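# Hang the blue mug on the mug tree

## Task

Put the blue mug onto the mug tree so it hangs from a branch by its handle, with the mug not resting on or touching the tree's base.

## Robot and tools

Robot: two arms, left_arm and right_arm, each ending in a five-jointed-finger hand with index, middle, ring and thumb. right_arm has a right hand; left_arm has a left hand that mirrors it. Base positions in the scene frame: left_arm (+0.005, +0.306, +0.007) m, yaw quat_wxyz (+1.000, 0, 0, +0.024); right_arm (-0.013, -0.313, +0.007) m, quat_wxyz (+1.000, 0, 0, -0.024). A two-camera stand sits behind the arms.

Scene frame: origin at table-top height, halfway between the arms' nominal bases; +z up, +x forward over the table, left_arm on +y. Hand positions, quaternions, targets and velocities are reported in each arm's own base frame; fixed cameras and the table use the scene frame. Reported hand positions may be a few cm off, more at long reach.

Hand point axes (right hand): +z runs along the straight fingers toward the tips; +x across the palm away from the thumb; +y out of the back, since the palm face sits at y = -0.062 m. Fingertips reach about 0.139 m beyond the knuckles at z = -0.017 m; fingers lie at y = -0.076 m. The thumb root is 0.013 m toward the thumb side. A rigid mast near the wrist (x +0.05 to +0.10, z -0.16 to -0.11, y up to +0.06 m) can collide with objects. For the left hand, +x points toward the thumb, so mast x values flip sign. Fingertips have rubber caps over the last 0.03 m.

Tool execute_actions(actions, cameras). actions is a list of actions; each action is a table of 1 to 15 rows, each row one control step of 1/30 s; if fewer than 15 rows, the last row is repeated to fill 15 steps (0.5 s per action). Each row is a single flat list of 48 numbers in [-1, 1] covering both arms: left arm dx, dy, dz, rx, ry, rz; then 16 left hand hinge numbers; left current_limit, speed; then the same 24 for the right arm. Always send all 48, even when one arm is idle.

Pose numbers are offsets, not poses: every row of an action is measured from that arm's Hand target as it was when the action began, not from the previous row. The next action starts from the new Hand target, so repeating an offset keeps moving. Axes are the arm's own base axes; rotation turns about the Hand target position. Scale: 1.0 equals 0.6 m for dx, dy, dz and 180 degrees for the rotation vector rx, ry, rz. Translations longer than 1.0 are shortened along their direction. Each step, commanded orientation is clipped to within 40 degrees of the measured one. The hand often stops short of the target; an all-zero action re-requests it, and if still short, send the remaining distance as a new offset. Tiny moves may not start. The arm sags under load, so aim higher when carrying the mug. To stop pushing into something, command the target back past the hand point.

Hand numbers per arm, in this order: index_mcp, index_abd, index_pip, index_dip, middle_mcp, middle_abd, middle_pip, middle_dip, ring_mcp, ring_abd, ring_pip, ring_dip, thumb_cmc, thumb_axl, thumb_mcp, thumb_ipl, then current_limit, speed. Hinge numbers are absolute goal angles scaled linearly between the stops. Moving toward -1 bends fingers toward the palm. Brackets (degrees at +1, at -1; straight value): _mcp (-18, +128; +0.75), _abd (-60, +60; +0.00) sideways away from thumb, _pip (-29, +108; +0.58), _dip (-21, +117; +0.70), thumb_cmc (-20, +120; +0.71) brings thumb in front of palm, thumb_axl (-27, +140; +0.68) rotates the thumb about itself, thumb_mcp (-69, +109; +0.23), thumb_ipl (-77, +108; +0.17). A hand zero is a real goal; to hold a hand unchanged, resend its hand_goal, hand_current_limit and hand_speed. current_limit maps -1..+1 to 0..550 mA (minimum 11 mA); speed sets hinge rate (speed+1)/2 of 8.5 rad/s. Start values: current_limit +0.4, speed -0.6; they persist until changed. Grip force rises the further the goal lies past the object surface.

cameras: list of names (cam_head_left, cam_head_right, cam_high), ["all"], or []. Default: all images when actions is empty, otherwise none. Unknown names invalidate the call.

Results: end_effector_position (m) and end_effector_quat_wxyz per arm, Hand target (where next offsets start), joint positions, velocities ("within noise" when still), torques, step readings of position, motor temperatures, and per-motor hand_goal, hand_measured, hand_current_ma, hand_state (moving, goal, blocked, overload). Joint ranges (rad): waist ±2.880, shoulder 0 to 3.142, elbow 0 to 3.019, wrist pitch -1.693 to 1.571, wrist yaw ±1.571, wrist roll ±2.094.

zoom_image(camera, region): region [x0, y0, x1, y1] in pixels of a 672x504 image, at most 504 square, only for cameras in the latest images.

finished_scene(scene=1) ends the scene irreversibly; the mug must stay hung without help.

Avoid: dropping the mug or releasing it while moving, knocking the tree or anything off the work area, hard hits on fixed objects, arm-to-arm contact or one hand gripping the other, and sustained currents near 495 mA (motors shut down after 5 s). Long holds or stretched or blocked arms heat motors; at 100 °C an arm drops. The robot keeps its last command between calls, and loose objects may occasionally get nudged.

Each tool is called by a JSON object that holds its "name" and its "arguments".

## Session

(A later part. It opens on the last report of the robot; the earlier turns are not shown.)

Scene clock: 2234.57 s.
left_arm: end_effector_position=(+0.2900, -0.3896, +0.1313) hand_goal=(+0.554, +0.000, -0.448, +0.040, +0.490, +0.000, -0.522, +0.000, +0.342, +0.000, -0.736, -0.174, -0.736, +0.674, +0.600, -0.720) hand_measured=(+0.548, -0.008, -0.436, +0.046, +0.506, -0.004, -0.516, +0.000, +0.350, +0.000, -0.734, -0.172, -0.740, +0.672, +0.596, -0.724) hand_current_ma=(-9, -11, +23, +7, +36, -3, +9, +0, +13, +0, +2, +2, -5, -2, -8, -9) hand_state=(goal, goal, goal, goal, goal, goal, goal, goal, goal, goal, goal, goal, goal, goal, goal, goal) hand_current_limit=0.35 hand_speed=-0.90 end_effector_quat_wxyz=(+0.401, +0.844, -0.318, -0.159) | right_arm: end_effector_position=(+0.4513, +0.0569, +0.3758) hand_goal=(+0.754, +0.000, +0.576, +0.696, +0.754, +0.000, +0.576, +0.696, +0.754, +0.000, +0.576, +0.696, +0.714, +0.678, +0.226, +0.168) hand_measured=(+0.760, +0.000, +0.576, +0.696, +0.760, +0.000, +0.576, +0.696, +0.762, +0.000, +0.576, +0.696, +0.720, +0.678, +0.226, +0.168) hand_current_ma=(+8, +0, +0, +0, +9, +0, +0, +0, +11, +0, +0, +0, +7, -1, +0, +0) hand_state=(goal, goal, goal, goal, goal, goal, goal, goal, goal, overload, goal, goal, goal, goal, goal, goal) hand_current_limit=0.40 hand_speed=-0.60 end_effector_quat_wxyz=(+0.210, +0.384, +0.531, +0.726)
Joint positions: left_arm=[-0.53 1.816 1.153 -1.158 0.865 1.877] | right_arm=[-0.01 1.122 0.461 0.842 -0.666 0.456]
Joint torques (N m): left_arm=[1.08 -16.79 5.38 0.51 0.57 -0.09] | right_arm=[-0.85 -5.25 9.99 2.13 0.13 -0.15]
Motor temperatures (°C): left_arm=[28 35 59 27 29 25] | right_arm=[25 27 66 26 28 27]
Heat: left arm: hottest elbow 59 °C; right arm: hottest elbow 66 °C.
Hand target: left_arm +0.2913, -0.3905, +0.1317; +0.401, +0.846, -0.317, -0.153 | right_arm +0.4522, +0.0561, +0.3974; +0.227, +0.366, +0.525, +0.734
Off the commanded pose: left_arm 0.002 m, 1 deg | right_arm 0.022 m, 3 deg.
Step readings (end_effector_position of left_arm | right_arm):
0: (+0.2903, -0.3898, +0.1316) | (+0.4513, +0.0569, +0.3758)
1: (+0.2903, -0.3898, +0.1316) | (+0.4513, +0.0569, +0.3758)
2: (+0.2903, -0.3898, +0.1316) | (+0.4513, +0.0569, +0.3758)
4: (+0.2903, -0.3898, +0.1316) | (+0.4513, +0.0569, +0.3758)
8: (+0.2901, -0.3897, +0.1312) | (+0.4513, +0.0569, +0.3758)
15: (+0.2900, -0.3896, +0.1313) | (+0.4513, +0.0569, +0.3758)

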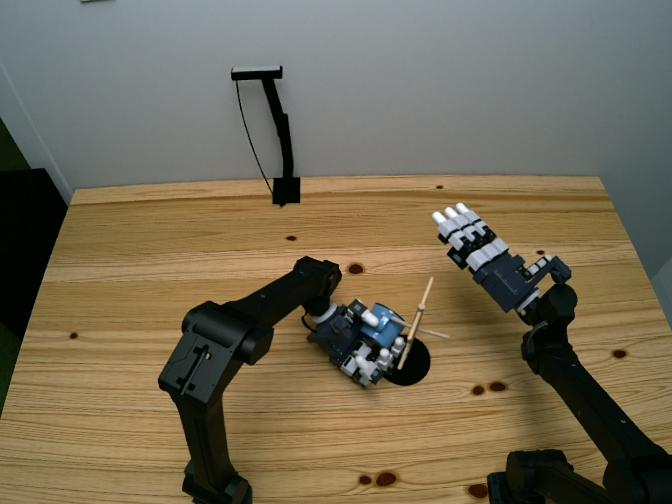

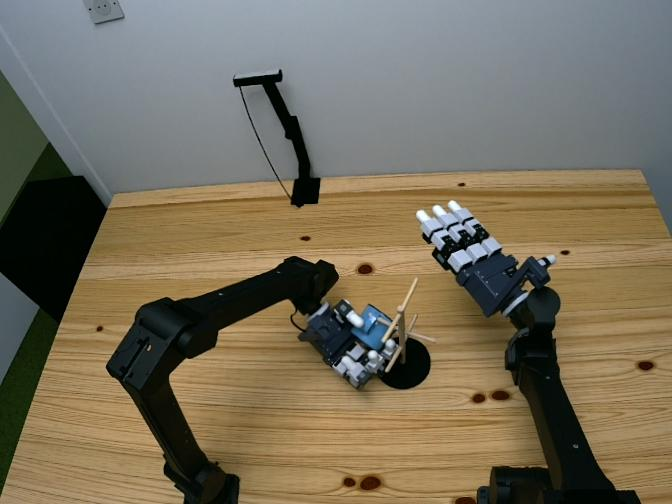

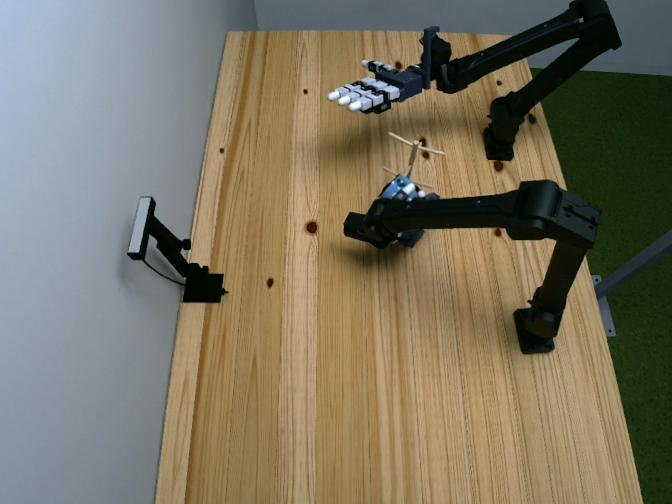

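{"name": "execute_actions", "arguments": {"actions": [[[0,0,-0.01,0,0,0,0.63,0,-0.436,0.046,0.57,0,-0.512,0.0,0.342,0,-0.737,-0.174,-0.736,0.674,0.65,-0.60,0.35,-0.9,0,0,0,0,0,0,0.754,0,0.576,0.696,0.754,0,0.576,0.696,0.754,0,0.576,0.696,0.714,0.678,0.226,0.168,0.4,-0.6]]], "cameras": ["all"]}}

{"name": "zoom_image", "arguments": {"camera": "cam_head_left", "region": [350, 290, 430, 370]}}

{"name": "zoom_image", "arguments": {"camera": "cam_high", "region": [380, 160, 430, 210]}}

Scene clock: 2242.57 s.
left_arm: end_effector_position=(+0.2898, -0.3899, +0.1318) hand_goal=(+0.630, +0.000, -0.436, +0.046, +0.570, +0.000, -0.512, +0.000, +0.342, +0.000, -0.736, -0.174, -0.736, +0.674, +0.650, -0.600) hand_measured=(+0.566, -0.006, -0.434, +0.046, +0.576, -0.004, -0.512, +0.000, +0.350, +0.000, -0.734, -0.172, -0.740, +0.672, +0.646, -0.604) hand_current_ma=(-207, -8, +1, +0, +8, -3, -1, +0, +13, +0, +2, +2, -5, -2, -7, -9) hand_state=(blocked, goal, goal, goal, goal, goal, goal, goal, goal, goal, goal, goal, goal, goal, goal, goal) hand_current_limit=0.35 hand_speed=-0.90 end_effector_quat_wxyz=(+0.404, +0.843, -0.317, -0.159) | right_arm: end_effector_position=(+0.4513, +0.0569, +0.3758) hand_goal=(+0.754, +0.000, +0.576, +0.696, +0.754, +0.000, +0.576, +0.696, +0.754, +0.000, +0.576, +0.696, +0.714, +0.678, +0.226, +0.168) hand_measured=(+0.760, +0.000, +0.576, +0.696, +0.760, +0.000, +0.576, +0.696, +0.762, +0.000, +0.576, +0.696, +0.720, +0.678, +0.226, +0.168) hand_current_ma=(+8, +0, +0, +0, +9, +0, +0, +0, +11, +0, +0, +0, +7, -1, +0, +0) hand_state=(goal, goal, goal, goal, goal, goal, goal, goal, goal, overload, goal, goal, goal, goal, goal, goal) hand_current_limit=0.40 hand_speed=-0.60 end_effector_quat_wxyz=(+0.210, +0.384, +0.531, +0.726)
Joint positions: left_arm=[-0.53 1.816 1.151 -1.155 0.872 1.877] | right_arm=[-0.01 1.122 0.461 0.842 -0.666 0.456]
Joint torques (N m): left_arm=[1.14 -15.85 5.18 0.68 0.36 -0.11] | right_arm=[-0.91 -5.25 10 2.1 0.12 -0.13]
Motor temperatures (°C): left_arm=[28 35 58 27 29 25] | right_arm=[25 27 66 26 28 27]
Heat: left arm: hottest elbow 58 °C; right arm: hottest elbow 66 °C.
Hand target: left_arm +0.2914, -0.3905, +0.1258; +0.401, +0.846, -0.317, -0.153 | right_arm +0.4522, +0.0561, +0.3974; +0.227, +0.366, +0.525, +0.734
Off the commanded pose: left_arm 0.006 m, 1 deg | right_arm 0.022 m, 3 deg.
Step readings (end_effector_position of left_arm | right_arm):
0: (+0.2900, -0.3896, +0.1313) | (+0.4513, +0.0569, +0.3758)
1: (+0.2900, -0.3897, +0.1311) | (+0.4513, +0.0569, +0.3758)
2: (+0.2899, -0.3896, +0.1310) | (+0.4513, +0.0569, +0.3758)
4: (+0.2899, -0.3897, +0.1311) | (+0.4513, +0.0569, +0.3758)
8: (+0.2898, -0.3899, +0.1318) | (+0.4513, +0.0569, +0.3758)
15: (+0.2898, -0.3899, +0.1318) | (+0.4513, +0.0569, +0.3758)

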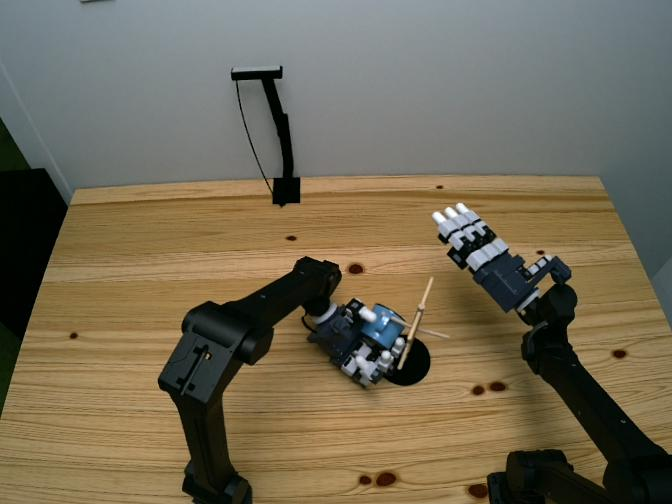

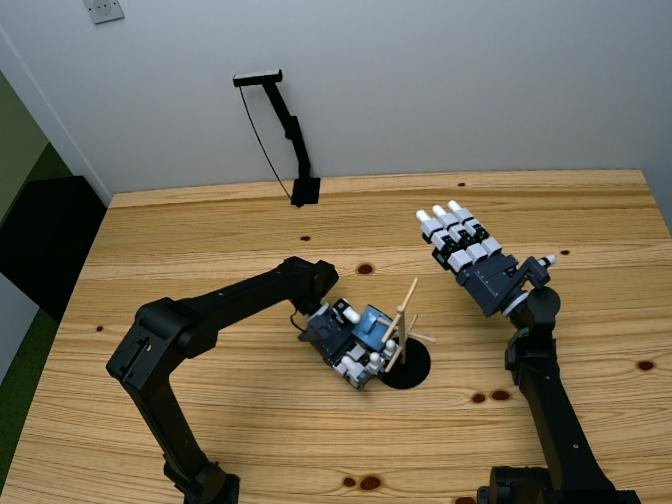

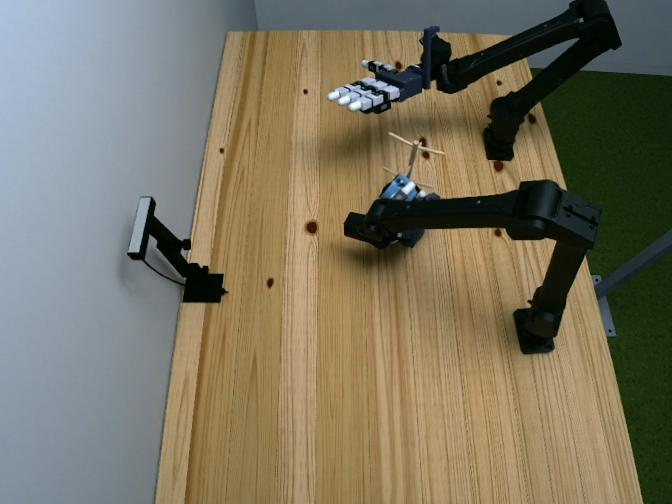

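Scaled by 6.300 from the camera's 672x504 image, which has a finer 960x720 frame.

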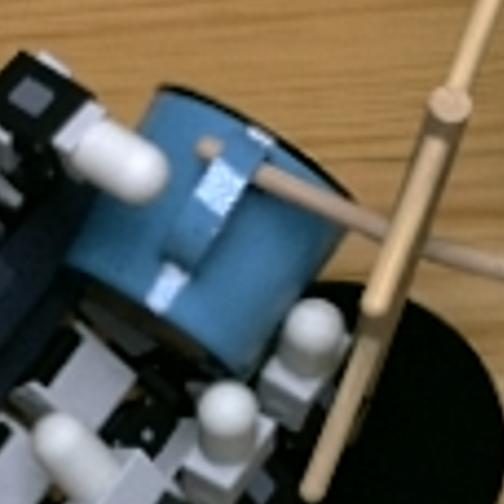

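Scaled by 10.080 from the camera's 672x504 image, which has a finer 960x720 frame.

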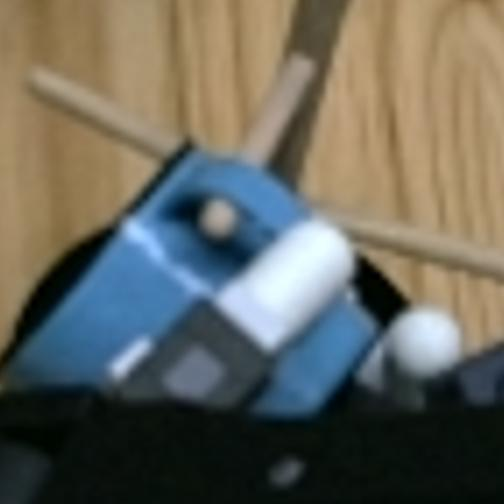

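{"name": "execute_actions", "arguments": {"actions": [[[0.01,0.0175,0.005,0,0,0,0.70,0,-0.436,0.046,0.65,0,-0.512,0.0,0.342,0,-0.737,-0.174,-0.736,0.674,0.66,-0.55,0.2,-0.9,0,0,0,0,0,0,0.754,0,0.576,0.696,0.754,0,0.576,0.696,0.754,0,0.576,0.696,0.714,0.678,0.226,0.168,0.4,-0.6]]], "cameras": ["all"]}}

{"name": "zoom_image", "arguments": {"camera": "cam_head_left", "region": [350, 290, 430, 370]}}

{"name": "zoom_image", "arguments": {"camera": "cam_high", "region": [380, 160, 430, 210]}}

Scene clock: 2259.80 s.
left_arm: end_effector_position=(+0.2918, -0.3846, +0.1340) hand_goal=(+0.700, +0.000, -0.436, +0.046, +0.650, +0.000, -0.512, +0.000, +0.342, +0.000, -0.736, -0.174, -0.736, +0.674, +0.660, -0.550) hand_measured=(+0.620, -0.004, -0.442, +0.046, +0.654, -0.004, -0.512, +0.000, +0.350, +0.000, -0.734, -0.172, -0.740, +0.672, +0.656, -0.554) hand_current_ma=(-281, -3, -7, -1, +7, -3, -1, +0, +13, +0, +2, +2, -4, -2, -6, -9) hand_state=(blocked, goal, goal, goal, goal, goal, goal, goal, goal, goal, goal, goal, goal, goal, goal, goal) hand_current_limit=0.20 hand_speed=-0.90 end_effector_quat_wxyz=(+0.411, +0.838, -0.327, -0.150) | right_arm: end_effector_position=(+0.4513, +0.0569, +0.3758) hand_goal=(+0.754, +0.000, +0.576, +0.696, +0.754, +0.000, +0.576, +0.696, +0.754, +0.000, +0.576, +0.696, +0.714, +0.678, +0.226, +0.168) hand_measured=(+0.760, +0.000, +0.576, +0.696, +0.760, +0.000, +0.576, +0.696, +0.762, +0.000, +0.576, +0.696, +0.720, +0.678, +0.226, +0.168) hand_current_ma=(+8, +0, +0, +0, +9, +0, +0, +0, +11, +0, +0, +0, +7, -1, +0, +0) hand_state=(goal, goal, goal, goal, goal, goal, goal, goal, goal, overload, goal, goal, goal, goal, goal, goal) hand_current_limit=0.40 hand_speed=-0.60 end_effector_quat_wxyz=(+0.210, +0.384, +0.531, +0.726)
Joint positions: left_arm=[-0.517 1.816 1.151 -1.158 0.879 1.917] | right_arm=[-0.01 1.122 0.461 0.842 -0.666 0.456]
Joint torques (N m): left_arm=[2.26 -15.91 5.78 -0.47 0.14 -0.12] | right_arm=[-0.91 -5.3 10.06 2.1 0.13 -0.14]
Motor temperatures (°C): left_arm=[28 35 57 27 29 25] | right_arm=[25 27 66 26 28 27]
Heat: left arm: hottest elbow 57 °C; right arm: hottest elbow 66 °C.
Hand target: left_arm +0.2974, -0.3800, +0.1288; +0.401, +0.846, -0.317, -0.153 | right_arm +0.4522, +0.0561, +0.3974; +0.227, +0.366, +0.525, +0.734
Off the commanded pose: left_arm 0.009 m, 2 deg | right_arm 0.022 m, 3 deg.
Step readings (end_effector_position of left_arm | right_arm):
0: (+0.2898, -0.3899, +0.1318) | (+0.4513, +0.0569, +0.3758)
1: (+0.2897, -0.3892, +0.1319) | (+0.4513, +0.0569, +0.3758)
2: (+0.2914, -0.3874, +0.1320) | (+0.4513, +0.0569, +0.3758)
4: (+0.2930, -0.3852, +0.1325) | (+0.4513, +0.0569, +0.3758)
8: (+0.2922, -0.3847, +0.1336) | (+0.4513, +0.0569, +0.3758)
15: (+0.2918, -0.3846, +0.1340) | (+0.4513, +0.0569, +0.3758)

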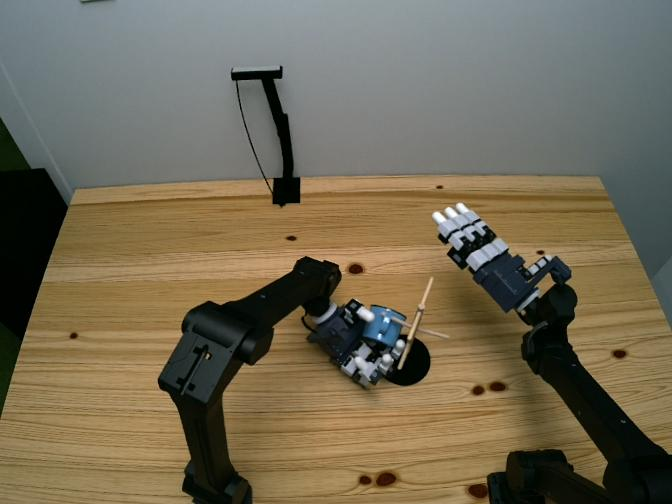

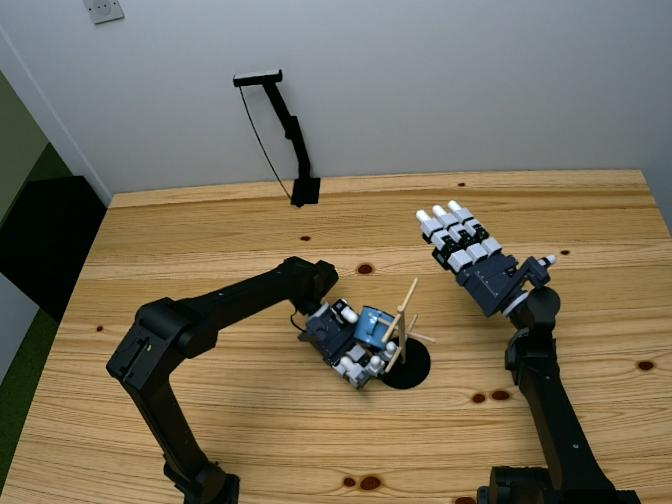

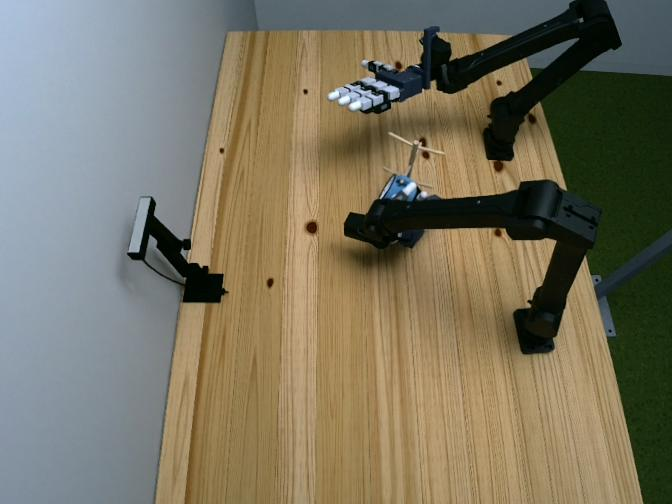

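Scaled by 6.300 from the camera's 672x504 image, which has a finer 960x720 frame.

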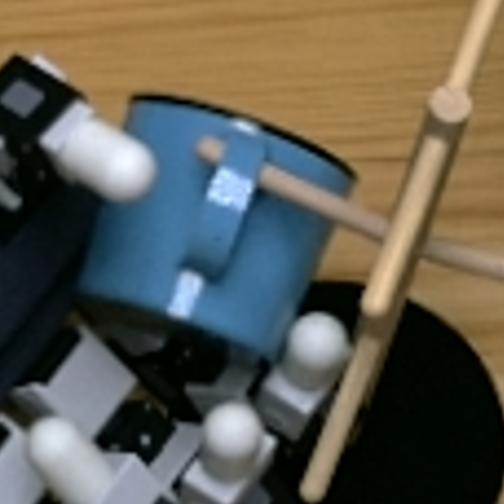

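Scaled by 10.080 from the camera's 672x504 image, which has a finer 960x720 frame.

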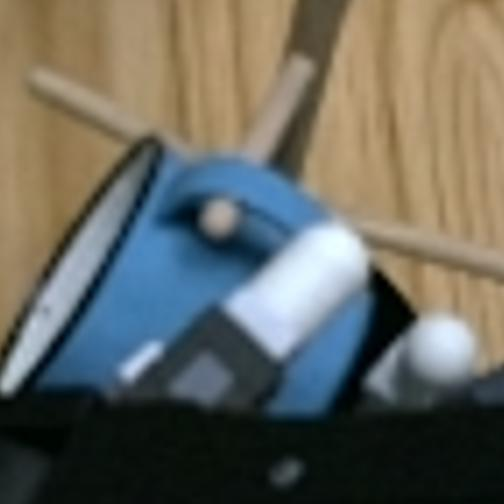

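{"name": "execute_actions", "arguments": {"actions": [[[0.01,0.0175,0.0,0,0,0,0.66,0,-0.436,0.046,0.66,0,-0.512,0.0,0.342,0,-0.737,-0.174,-0.736,0.674,0.66,-0.5,0.2,-0.9,0,0,0,0,0,0,0.754,0,0.576,0.696,0.754,0,0.576,0.696,0.754,0,0.576,0.696,0.714,0.678,0.226,0.168,0.4,-0.6]]], "cameras": ["all"]}}

{"name": "zoom_image", "arguments": {"camera": "cam_head_left", "region": [350, 290, 430, 370]}}

{"name": "zoom_image", "arguments": {"camera": "cam_high", "region": [380, 160, 430, 210]}}

Scene clock: 2266.77 s.
left_arm: end_effector_position=(+0.2948, -0.3759, +0.1334) hand_goal=(+0.660, +0.000, -0.436, +0.046, +0.660, +0.000, -0.512, +0.000, +0.342, +0.000, -0.736, -0.174, -0.736, +0.674, +0.660, -0.500) hand_measured=(+0.622, -0.002, -0.430, +0.046, +0.666, -0.004, -0.512, +0.000, +0.350, +0.000, -0.734, -0.172, -0.740, +0.672, +0.656, -0.504) hand_current_ma=(-105, -2, +10, +0, +7, -3, -1, +0, +13, +0, +2, +2, -4, -2, -6, -8) hand_state=(blocked, goal, goal, goal, goal, goal, goal, goal, goal, goal, goal, goal, goal, goal, goal, goal) hand_current_limit=0.20 hand_speed=-0.90 end_effector_quat_wxyz=(+0.410, +0.837, -0.333, -0.144) | right_arm: end_effector_position=(+0.4513, +0.0569, +0.3758) hand_goal=(+0.754, +0.000, +0.576, +0.696, +0.754, +0.000, +0.576, +0.696, +0.754, +0.000, +0.576, +0.696, +0.714, +0.678, +0.226, +0.168) hand_measured=(+0.760, +0.000, +0.576, +0.696, +0.760, +0.000, +0.576, +0.696, +0.762, +0.000, +0.576, +0.696, +0.720, +0.678, +0.226, +0.168) hand_current_ma=(+8, +0, +0, +0, +9, +0, +0, +0, +11, +0, +0, +0, +7, -1, +0, +0) hand_state=(goal, goal, goal, goal, goal, goal, goal, goal, goal, overload, goal, goal, goal, goal, goal, goal) hand_current_limit=0.40 hand_speed=-0.60 end_effector_quat_wxyz=(+0.210, +0.384, +0.531, +0.726)
Joint positions: left_arm=[-0.498 1.816 1.151 -1.172 0.87 1.954] | right_arm=[-0.01 1.122 0.461 0.842 -0.666 0.456]
Joint torques (N m): left_arm=[2.96 -15.44 6.23 -0.87 0.09 -0.11] | right_arm=[-0.85 -5.07 10.03 2.13 0.13 -0.14]
Motor temperatures (°C): left_arm=[28 36 56 27 28 25] | right_arm=[25 27 66 26 28 27]
Heat: left arm: hottest elbow 56 °C; right arm: hottest elbow 66 °C.
Hand target: left_arm +0.3035, -0.3695, +0.1288; +0.401, +0.846, -0.317, -0.153 | right_arm +0.4522, +0.0561, +0.3974; +0.227, +0.366, +0.525, +0.734
Off the commanded pose: left_arm 0.012 m, 2 deg | right_arm 0.022 m, 3 deg.
Step readings (end_effector_position of left_arm | right_arm):
0: (+0.2918, -0.3846, +0.1340) | (+0.4513, +0.0569, +0.3758)
1: (+0.2919, -0.3840, +0.1341) | (+0.4513, +0.0569, +0.3758)
2: (+0.2917, -0.3830, +0.1340) | (+0.4513, +0.0569, +0.3758)
4: (+0.2930, -0.3805, +0.1340) | (+0.4513, +0.0569, +0.3758)
8: (+0.2952, -0.3767, +0.1335) | (+0.4513, +0.0569, +0.3758)
15: (+0.2949, -0.3760, +0.1334) | (+0.4513, +0.0569, +0.3758)

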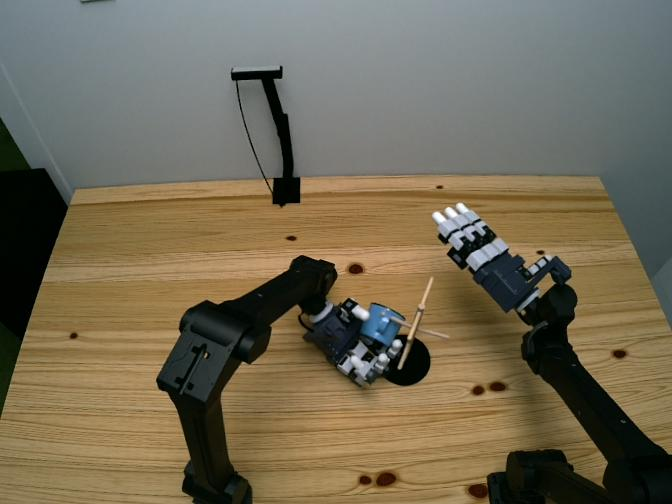

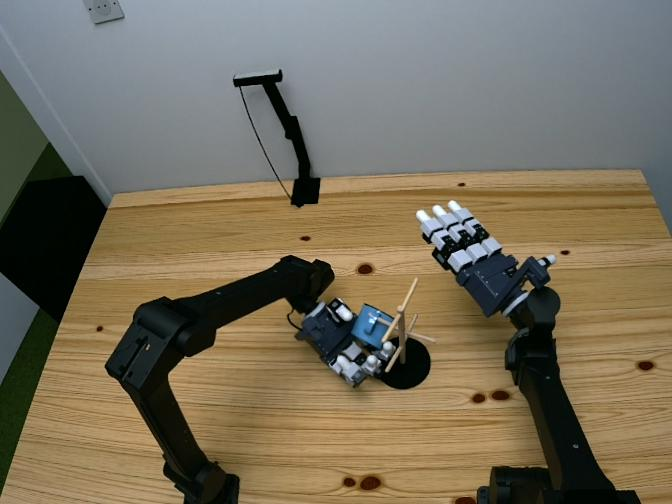

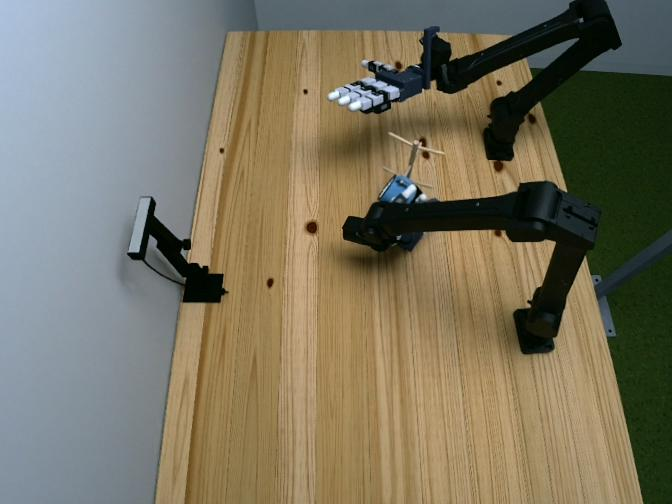

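Scaled by 6.300 from the camera's 672x504 image, which has a finer 960x720 frame.

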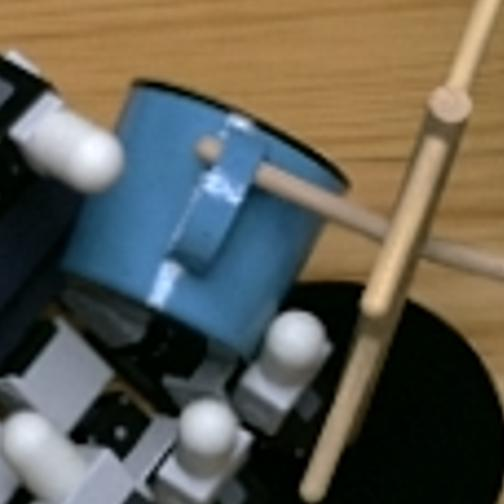

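Scaled by 10.080 from the camera's 672x504 image, which has a finer 960x720 frame.

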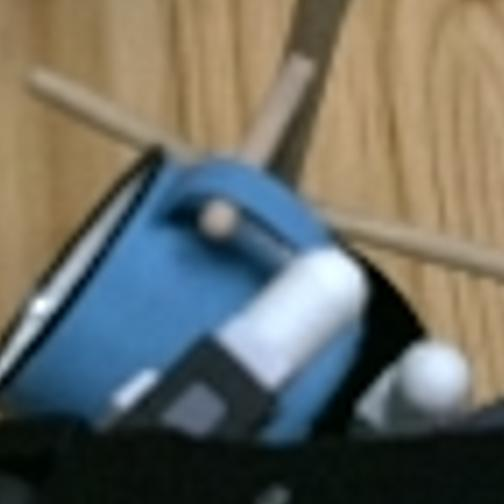

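{"name": "execute_actions", "arguments": {"actions": [[[0.005,0.012,-0.03,0,0,0,0.66,0,-0.436,0.046,0.68,0,-0.512,0.0,0.342,0,-0.737,-0.174,-0.736,0.674,0.66,-0.45,0.2,-0.9,0,0,0,0,0,0,0.754,0,0.576,0.696,0.754,0,0.576,0.696,0.754,0,0.576,0.696,0.714,0.678,0.226,0.168,0.4,-0.6]]], "cameras": ["all"]}}

{"name": "zoom_image", "arguments": {"camera": "cam_head_left", "region": [350, 290, 430, 370]}}

{"name": "zoom_image", "arguments": {"camera": "cam_high", "region": [380, 160, 430, 210]}}

Scene clock: 2273.93 s.
left_arm: end_effector_position=(+0.3020, -0.3657, +0.1242) hand_goal=(+0.660, +0.000, -0.436, +0.046, +0.680, +0.000, -0.512, +0.000, +0.342, +0.000, -0.736, -0.174, -0.736, +0.674, +0.660, -0.450) hand_measured=(+0.662, -0.002, -0.430, +0.048, +0.664, -0.004, -0.512, +0.000, +0.350, +0.000, -0.734, -0.172, -0.740, +0.672, +0.658, -0.454) hand_current_ma=(+3, -2, +10, +2, -32, -3, +0, +0, +14, +0, +2, +2, -4, -2, -5, -8) hand_state=(goal, goal, goal, goal, goal, goal, goal, goal, goal, goal, goal, goal, goal, goal, goal, goal) hand_current_limit=0.20 hand_speed=-0.90 end_effector_quat_wxyz=(+0.406, +0.841, -0.329, -0.143) | right_arm: end_effector_position=(+0.4513, +0.0569, +0.3758) hand_goal=(+0.754, +0.000, +0.576, +0.696, +0.754, +0.000, +0.576, +0.696, +0.754, +0.000, +0.576, +0.696, +0.714, +0.678, +0.226, +0.168) hand_measured=(+0.760, +0.000, +0.576, +0.696, +0.760, +0.000, +0.576, +0.696, +0.762, +0.000, +0.576, +0.696, +0.720, +0.678, +0.226, +0.168) hand_current_ma=(+8, +0, +0, +0, +9, +0, +0, +0, +11, +0, +0, +0, +7, -1, +0, +0) hand_state=(goal, goal, goal, goal, goal, goal, goal, goal, goal, overload, goal, goal, goal, goal, goal, goal) hand_current_limit=0.40 hand_speed=-0.60 end_effector_quat_wxyz=(+0.210, +0.384, +0.531, +0.726)
Joint positions: left_arm=[-0.472 1.831 1.149 -1.172 0.855 1.974] | right_arm=[-0.01 1.122 0.461 0.842 -0.666 0.456]
Joint torques (N m): left_arm=[2.08 -13.92 5.42 0.09 0.3 -0.05] | right_arm=[-0.67 -5.3 10.02 2.1 0.13 -0.14]
Motor temperatures (°C): left_arm=[28 36 56 27 28 25] | right_arm=[25 27 66 26 28 27]
Heat: left arm: hottest elbow 56 °C; right arm: hottest elbow 66 °C.
Hand target: left_arm +0.3063, -0.3623, +0.1109; +0.401, +0.846, -0.317, -0.153 | right_arm +0.4522, +0.0561, +0.3974; +0.227, +0.366, +0.525, +0.734
Off the commanded pose: left_arm 0.015 m, 2 deg | right_arm 0.022 m, 3 deg.
Step readings (end_effector_position of left_arm | right_arm):
0: (+0.2948, -0.3759, +0.1334) | (+0.4513, +0.0569, +0.3758)
1: (+0.2948, -0.3757, +0.1334) | (+0.4513, +0.0569, +0.3758)
2: (+0.2951, -0.3751, +0.1332) | (+0.4513, +0.0569, +0.3758)
4: (+0.2961, -0.3736, +0.1329) | (+0.4513, +0.0569, +0.3758)
8: (+0.2988, -0.3692, +0.1270) | (+0.4513, +0.0569, +0.3758)
15: (+0.3020, -0.3657, +0.1242) | (+0.4513, +0.0569, +0.3758)

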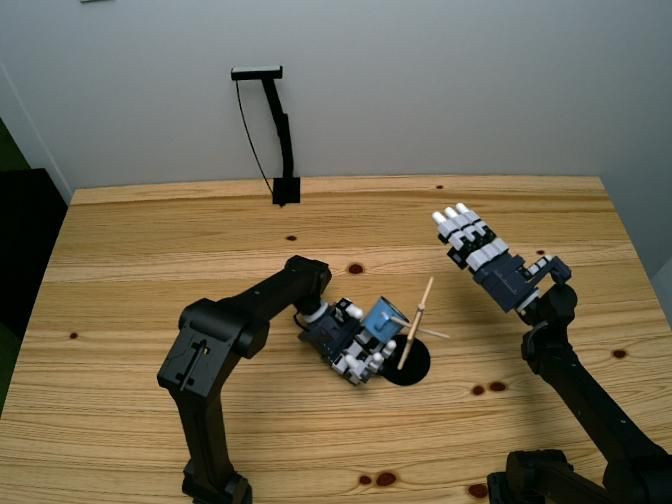

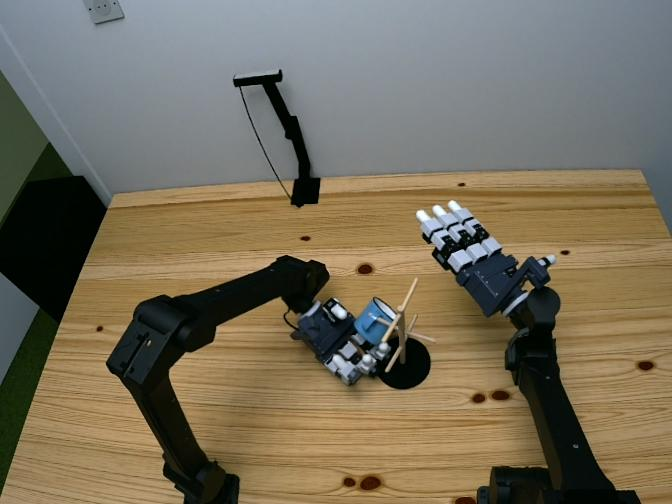

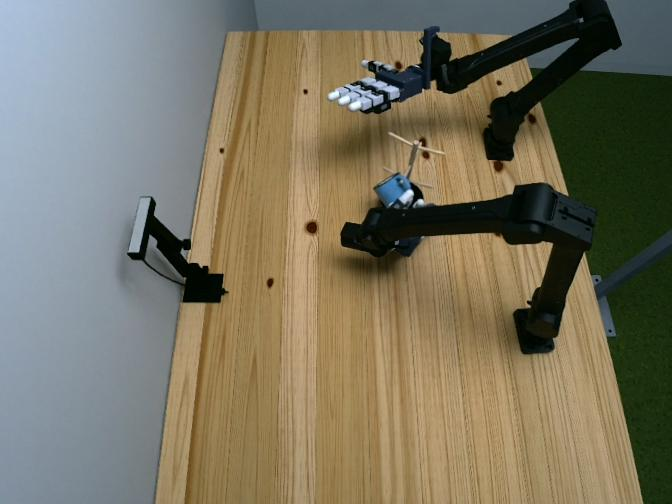

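Scaled by 6.300 from the camera's 672x504 image, which has a finer 960x720 frame.

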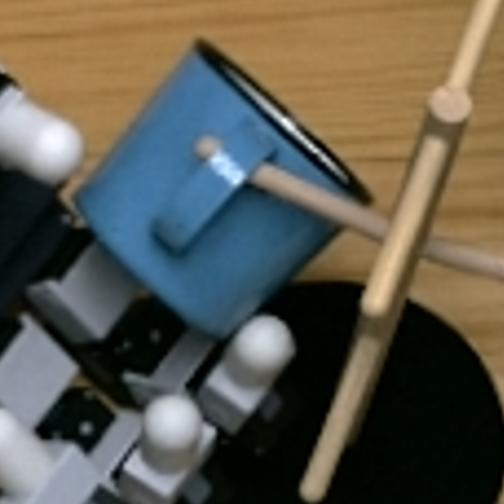

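Scaled by 10.080 from the camera's 672x504 image, which has a finer 960x720 frame.

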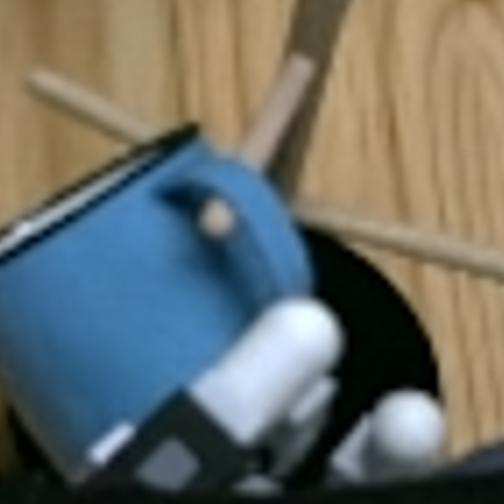

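{"name": "zoom_image", "arguments": {"camera": "cam_head_right", "region": [340, 290, 420, 370]}}

Scaled by 6.300 from the camera's 672x504 image, which has a finer 960x720 frame.

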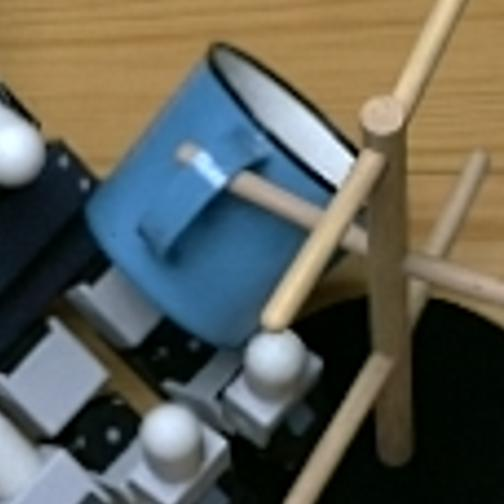

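{"name": "execute_actions", "arguments": {"actions": [[[-0.03,0.0133,-0.013,0,0,0,0.66,0,-0.436,0.046,0.68,0,-0.512,0.0,0.342,0,-0.737,-0.174,-0.736,0.674,0.66,-0.45,0.2,-0.9,0,0,0,0,0,0,0.754,0,0.576,0.696,0.754,0,0.576,0.696,0.754,0,0.576,0.696,0.714,0.678,0.226,0.168,0.4,-0.6]]], "cameras": ["all"]}}

{"name": "zoom_image", "arguments": {"camera": "cam_head_left", "region": [340, 290, 430, 380]}}

{"name": "zoom_image", "arguments": {"camera": "cam_high", "region": [370, 160, 440, 230]}}

Scene clock: 2304.63 s.
left_arm: end_effector_position=(+0.2910, -0.3613, +0.1232) hand_goal=(+0.660, +0.000, -0.436, +0.046, +0.680, +0.000, -0.512, +0.000, +0.342, +0.000, -0.736, -0.174, -0.736, +0.674, +0.660, -0.450) hand_measured=(+0.660, -0.002, -0.430, +0.048, +0.654, -0.002, -0.512, +0.000, +0.350, +0.000, -0.734, -0.172, -0.738, +0.672, +0.658, -0.454) hand_current_ma=(+0, -2, +10, +2, -66, -3, +0, +0, +14, +0, +2, +2, -3, -1, -5, -8) hand_state=(goal, goal, goal, goal, blocked, goal, goal, goal, goal, goal, goal, goal, goal, goal, goal, goal) hand_current_limit=0.20 hand_speed=-0.90 end_effector_quat_wxyz=(+0.416, +0.837, -0.326, -0.141) | right_arm: end_effector_position=(+0.4513, +0.0569, +0.3758) hand_goal=(+0.754, +0.000, +0.576, +0.696, +0.754, +0.000, +0.576, +0.696, +0.754, +0.000, +0.576, +0.696, +0.714, +0.678, +0.226, +0.168) hand_measured=(+0.760, +0.000, +0.576, +0.696, +0.760, +0.000, +0.576, +0.696, +0.762, +0.000, +0.576, +0.696, +0.720, +0.678, +0.226, +0.168) hand_current_ma=(+8, +0, +0, +0, +9, +0, +0, +0, +11, +0, +0, +0, +7, -1, +0, +0) hand_state=(goal, goal, goal, goal, goal, goal, goal, goal, goal, overload, goal, goal, goal, goal, goal, goal) hand_current_limit=0.40 hand_speed=-0.60 end_effector_quat_wxyz=(+0.210, +0.384, +0.531, +0.726)
Joint positions: left_arm=[-0.472 1.812 1.102 -1.141 0.878 1.974] | right_arm=[-0.01 1.122 0.461 0.842 -0.666 0.456]
Joint torques (N m): left_arm=[1.9 -14.1 3.75 0.49 -0.06 -0.09] | right_arm=[-1.03 -5.07 9.96 2.13 0.13 -0.14]
Motor temperatures (°C): left_arm=[28 36 56 27 28 25] | right_arm=[25 27 66 26 28 27]
Heat: left arm: hottest elbow 56 °C; right arm: hottest elbow 66 °C.
Hand target: left_arm +0.2883, -0.3544, +0.1030; +0.401, +0.846, -0.317, -0.153 | right_arm +0.4522, +0.0561, +0.3974; +0.227, +0.366, +0.525, +0.734
Off the commanded pose: left_arm 0.021 m, 3 deg | right_arm 0.022 m, 3 deg.
Step readings (end_effector_position of left_arm | right_arm):
0: (+0.3020, -0.3657, +0.1242) | (+0.4513, +0.0569, +0.3758)
1: (+0.3014, -0.3656, +0.1233) | (+0.4513, +0.0569, +0.3758)
2: (+0.2997, -0.3654, +0.1238) | (+0.4513, +0.0569, +0.3758)
4: (+0.2939, -0.3628, +0.1234) | (+0.4513, +0.0569, +0.3758)
8: (+0.2910, -0.3613, +0.1232) | (+0.4513, +0.0569, +0.3758)
15: (+0.2910, -0.3613, +0.1232) | (+0.4513, +0.0569, +0.3758)

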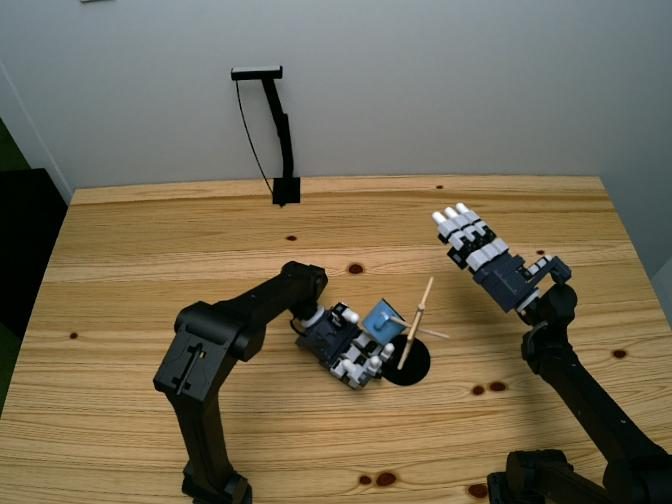

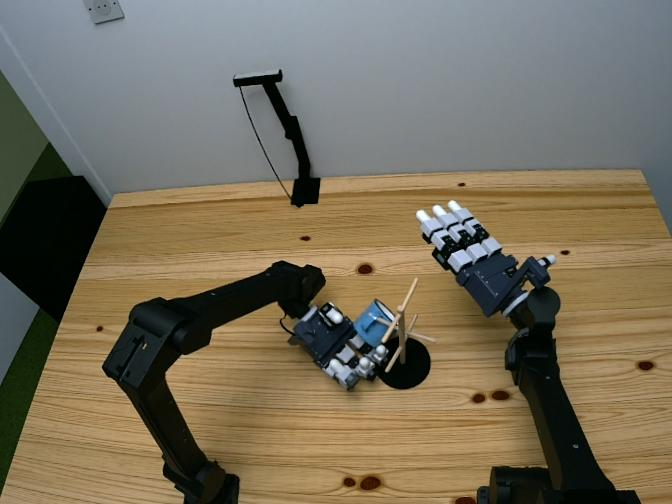

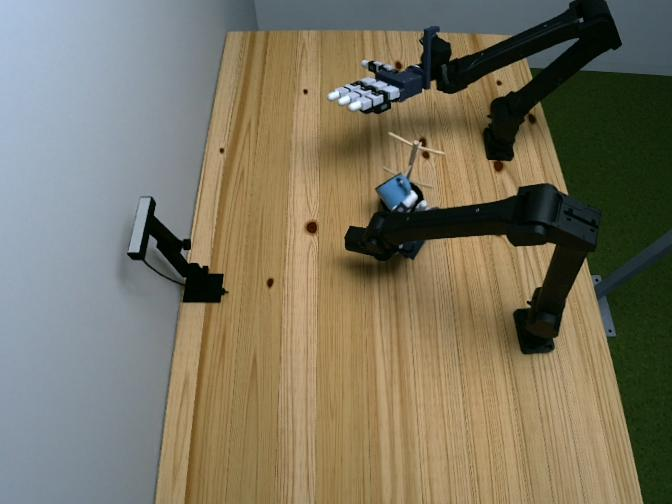

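Scaled by 5.600 from the camera's 672x504 image, which has a finer 960x720 frame.

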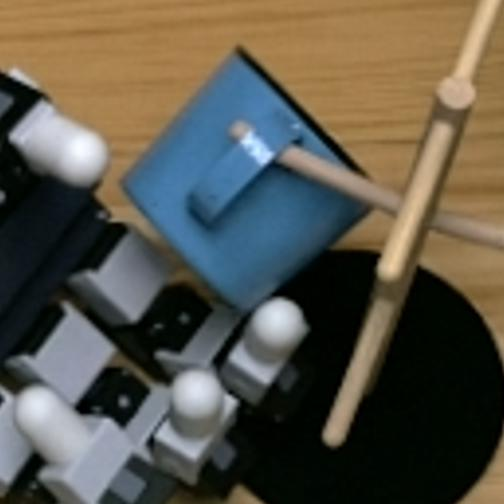

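Scaled by 7.200 from the camera's 672x504 image, which has a finer 960x720 frame.

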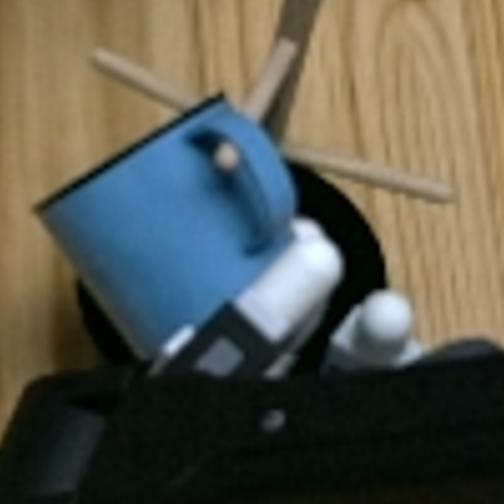

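{"name": "execute_actions", "arguments": {"actions": [[[-0.035,0.012,-0.005,0,0,0,0.654,0,-0.436,0.046,0.66,0,-0.512,0.0,0.342,0,-0.737,-0.174,-0.736,0.674,0.66,-0.45,0.2,-0.9,0,0,0,0,0,0,0.754,0,0.576,0.696,0.754,0,0.576,0.696,0.754,0,0.576,0.696,0.714,0.678,0.226,0.168,0.4,-0.6]]], "cameras": ["all"]}}

{"name": "zoom_image", "arguments": {"camera": "cam_head_left", "region": [340, 290, 430, 380]}}

{"name": "zoom_image", "arguments": {"camera": "cam_high", "region": [370, 160, 440, 230]}}

Scene clock: 2311.67 s.
left_arm: end_effector_position=(+0.2717, -0.3512, +0.1217) hand_goal=(+0.654, +0.000, -0.436, +0.046, +0.660, +0.000, -0.512, +0.000, +0.342, +0.000, -0.736, -0.174, -0.736, +0.674, +0.660, -0.450) hand_measured=(+0.650, -0.002, -0.430, +0.048, +0.632, -0.002, -0.512, +0.000, +0.350, +0.000, -0.734, -0.172, -0.738, +0.672, +0.658, -0.454) hand_current_ma=(-7, -2, +9, +2, -68, -2, +0, +0, +14, +0, +2, +2, -2, -1, -4, -8) hand_state=(goal, goal, goal, goal, blocked, goal, goal, goal, goal, goal, goal, goal, goal, goal, goal, goal) hand_current_limit=0.20 hand_speed=-0.90 end_effector_quat_wxyz=(+0.418, +0.837, -0.326, -0.138) | right_arm: end_effector_position=(+0.4513, +0.0569, +0.3758) hand_goal=(+0.754, +0.000, +0.576, +0.696, +0.754, +0.000, +0.576, +0.696, +0.754, +0.000, +0.576, +0.696, +0.714, +0.678, +0.226, +0.168) hand_measured=(+0.760, +0.000, +0.576, +0.696, +0.760, +0.000, +0.576, +0.696, +0.762, +0.000, +0.576, +0.696, +0.720, +0.678, +0.226, +0.168) hand_current_ma=(+8, +0, +0, +0, +9, +0, +0, +0, +11, +0, +0, +0, +7, -1, +0, +0) hand_state=(goal, goal, goal, goal, goal, goal, goal, goal, goal, overload, goal, goal, goal, goal, goal, goal) hand_current_limit=0.40 hand_speed=-0.60 end_effector_quat_wxyz=(+0.210, +0.384, +0.531, +0.726)
Joint positions: left_arm=[-0.47 1.768 1.029 -1.104 0.882 1.972] | right_arm=[-0.01 1.122 0.461 0.842 -0.666 0.456]
Joint torques (N m): left_arm=[1.14 -12.75 3.7 0.5 -0.15 -0.18] | right_arm=[-0.67 -5.25 10.02 2.11 0.12 -0.13]
Motor temperatures (°C): left_arm=[28 36 55 27 27 25] | right_arm=[25 27 66 26 28 27]
Heat: left arm: hottest elbow 55 °C; right arm: hottest elbow 66 °C.
Hand target: left_arm +0.2674, -0.3471, +0.1000; +0.401, +0.846, -0.317, -0.153 | right_arm +0.4522, +0.0561, +0.3974; +0.227, +0.366, +0.525, +0.734
Off the commanded pose: left_arm 0.023 m, 3 deg | right_arm 0.022 m, 3 deg.
Step readings (end_effector_position of left_arm | right_arm):
0: (+0.2910, -0.3613, +0.1232) | (+0.4513, +0.0569, +0.3758)
1: (+0.2898, -0.3608, +0.1223) | (+0.4513, +0.0569, +0.3758)
2: (+0.2877, -0.3599, +0.1226) | (+0.4513, +0.0569, +0.3758)
4: (+0.2783, -0.3547, +0.1221) | (+0.4513, +0.0569, +0.3758)
8: (+0.2717, -0.3512, +0.1217) | (+0.4513, +0.0569, +0.3758)
15: (+0.2717, -0.3512, +0.1217) | (+0.4513, +0.0569, +0.3758)

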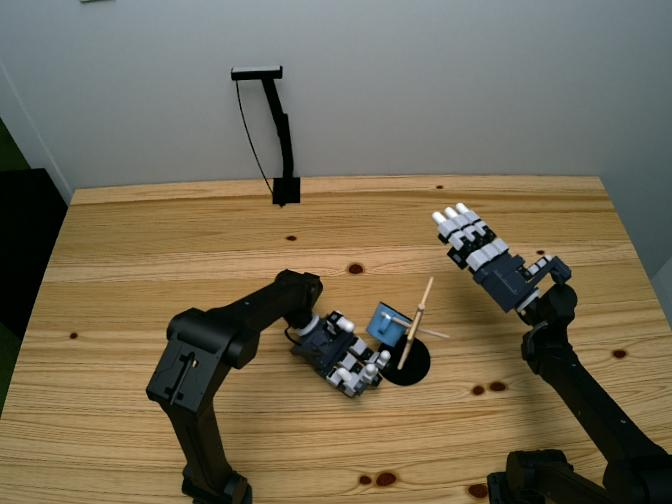

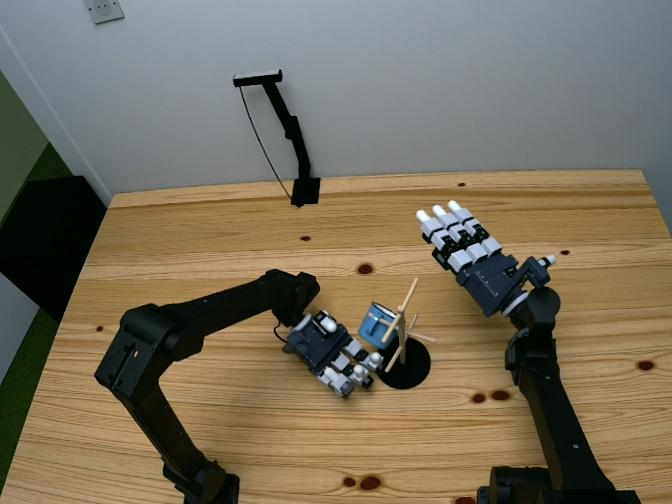

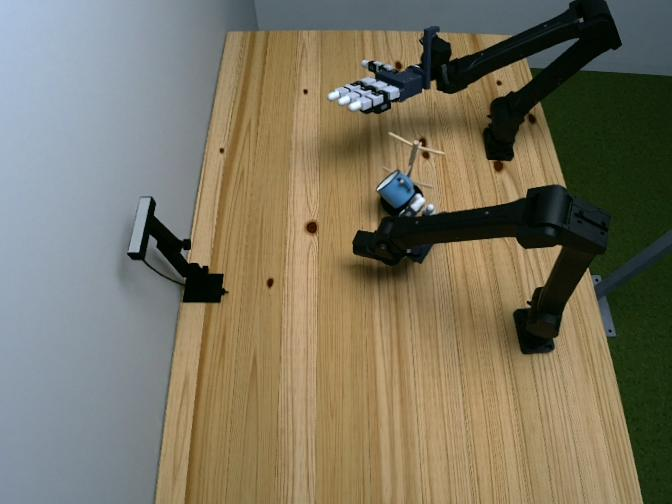

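Scaled by 5.600 from the camera's 672x504 image, which has a finer 960x720 frame.

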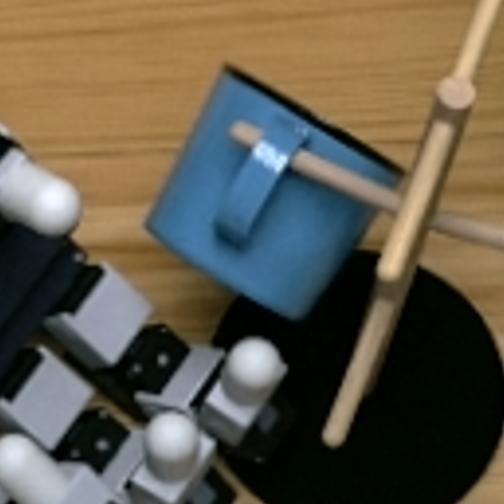

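Scaled by 7.200 from the camera's 672x504 image, which has a finer 960x720 frame.

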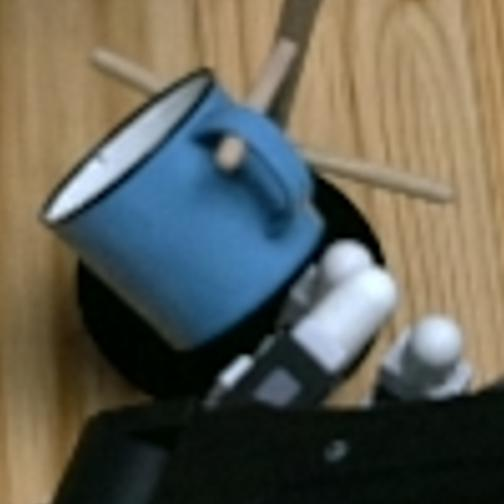

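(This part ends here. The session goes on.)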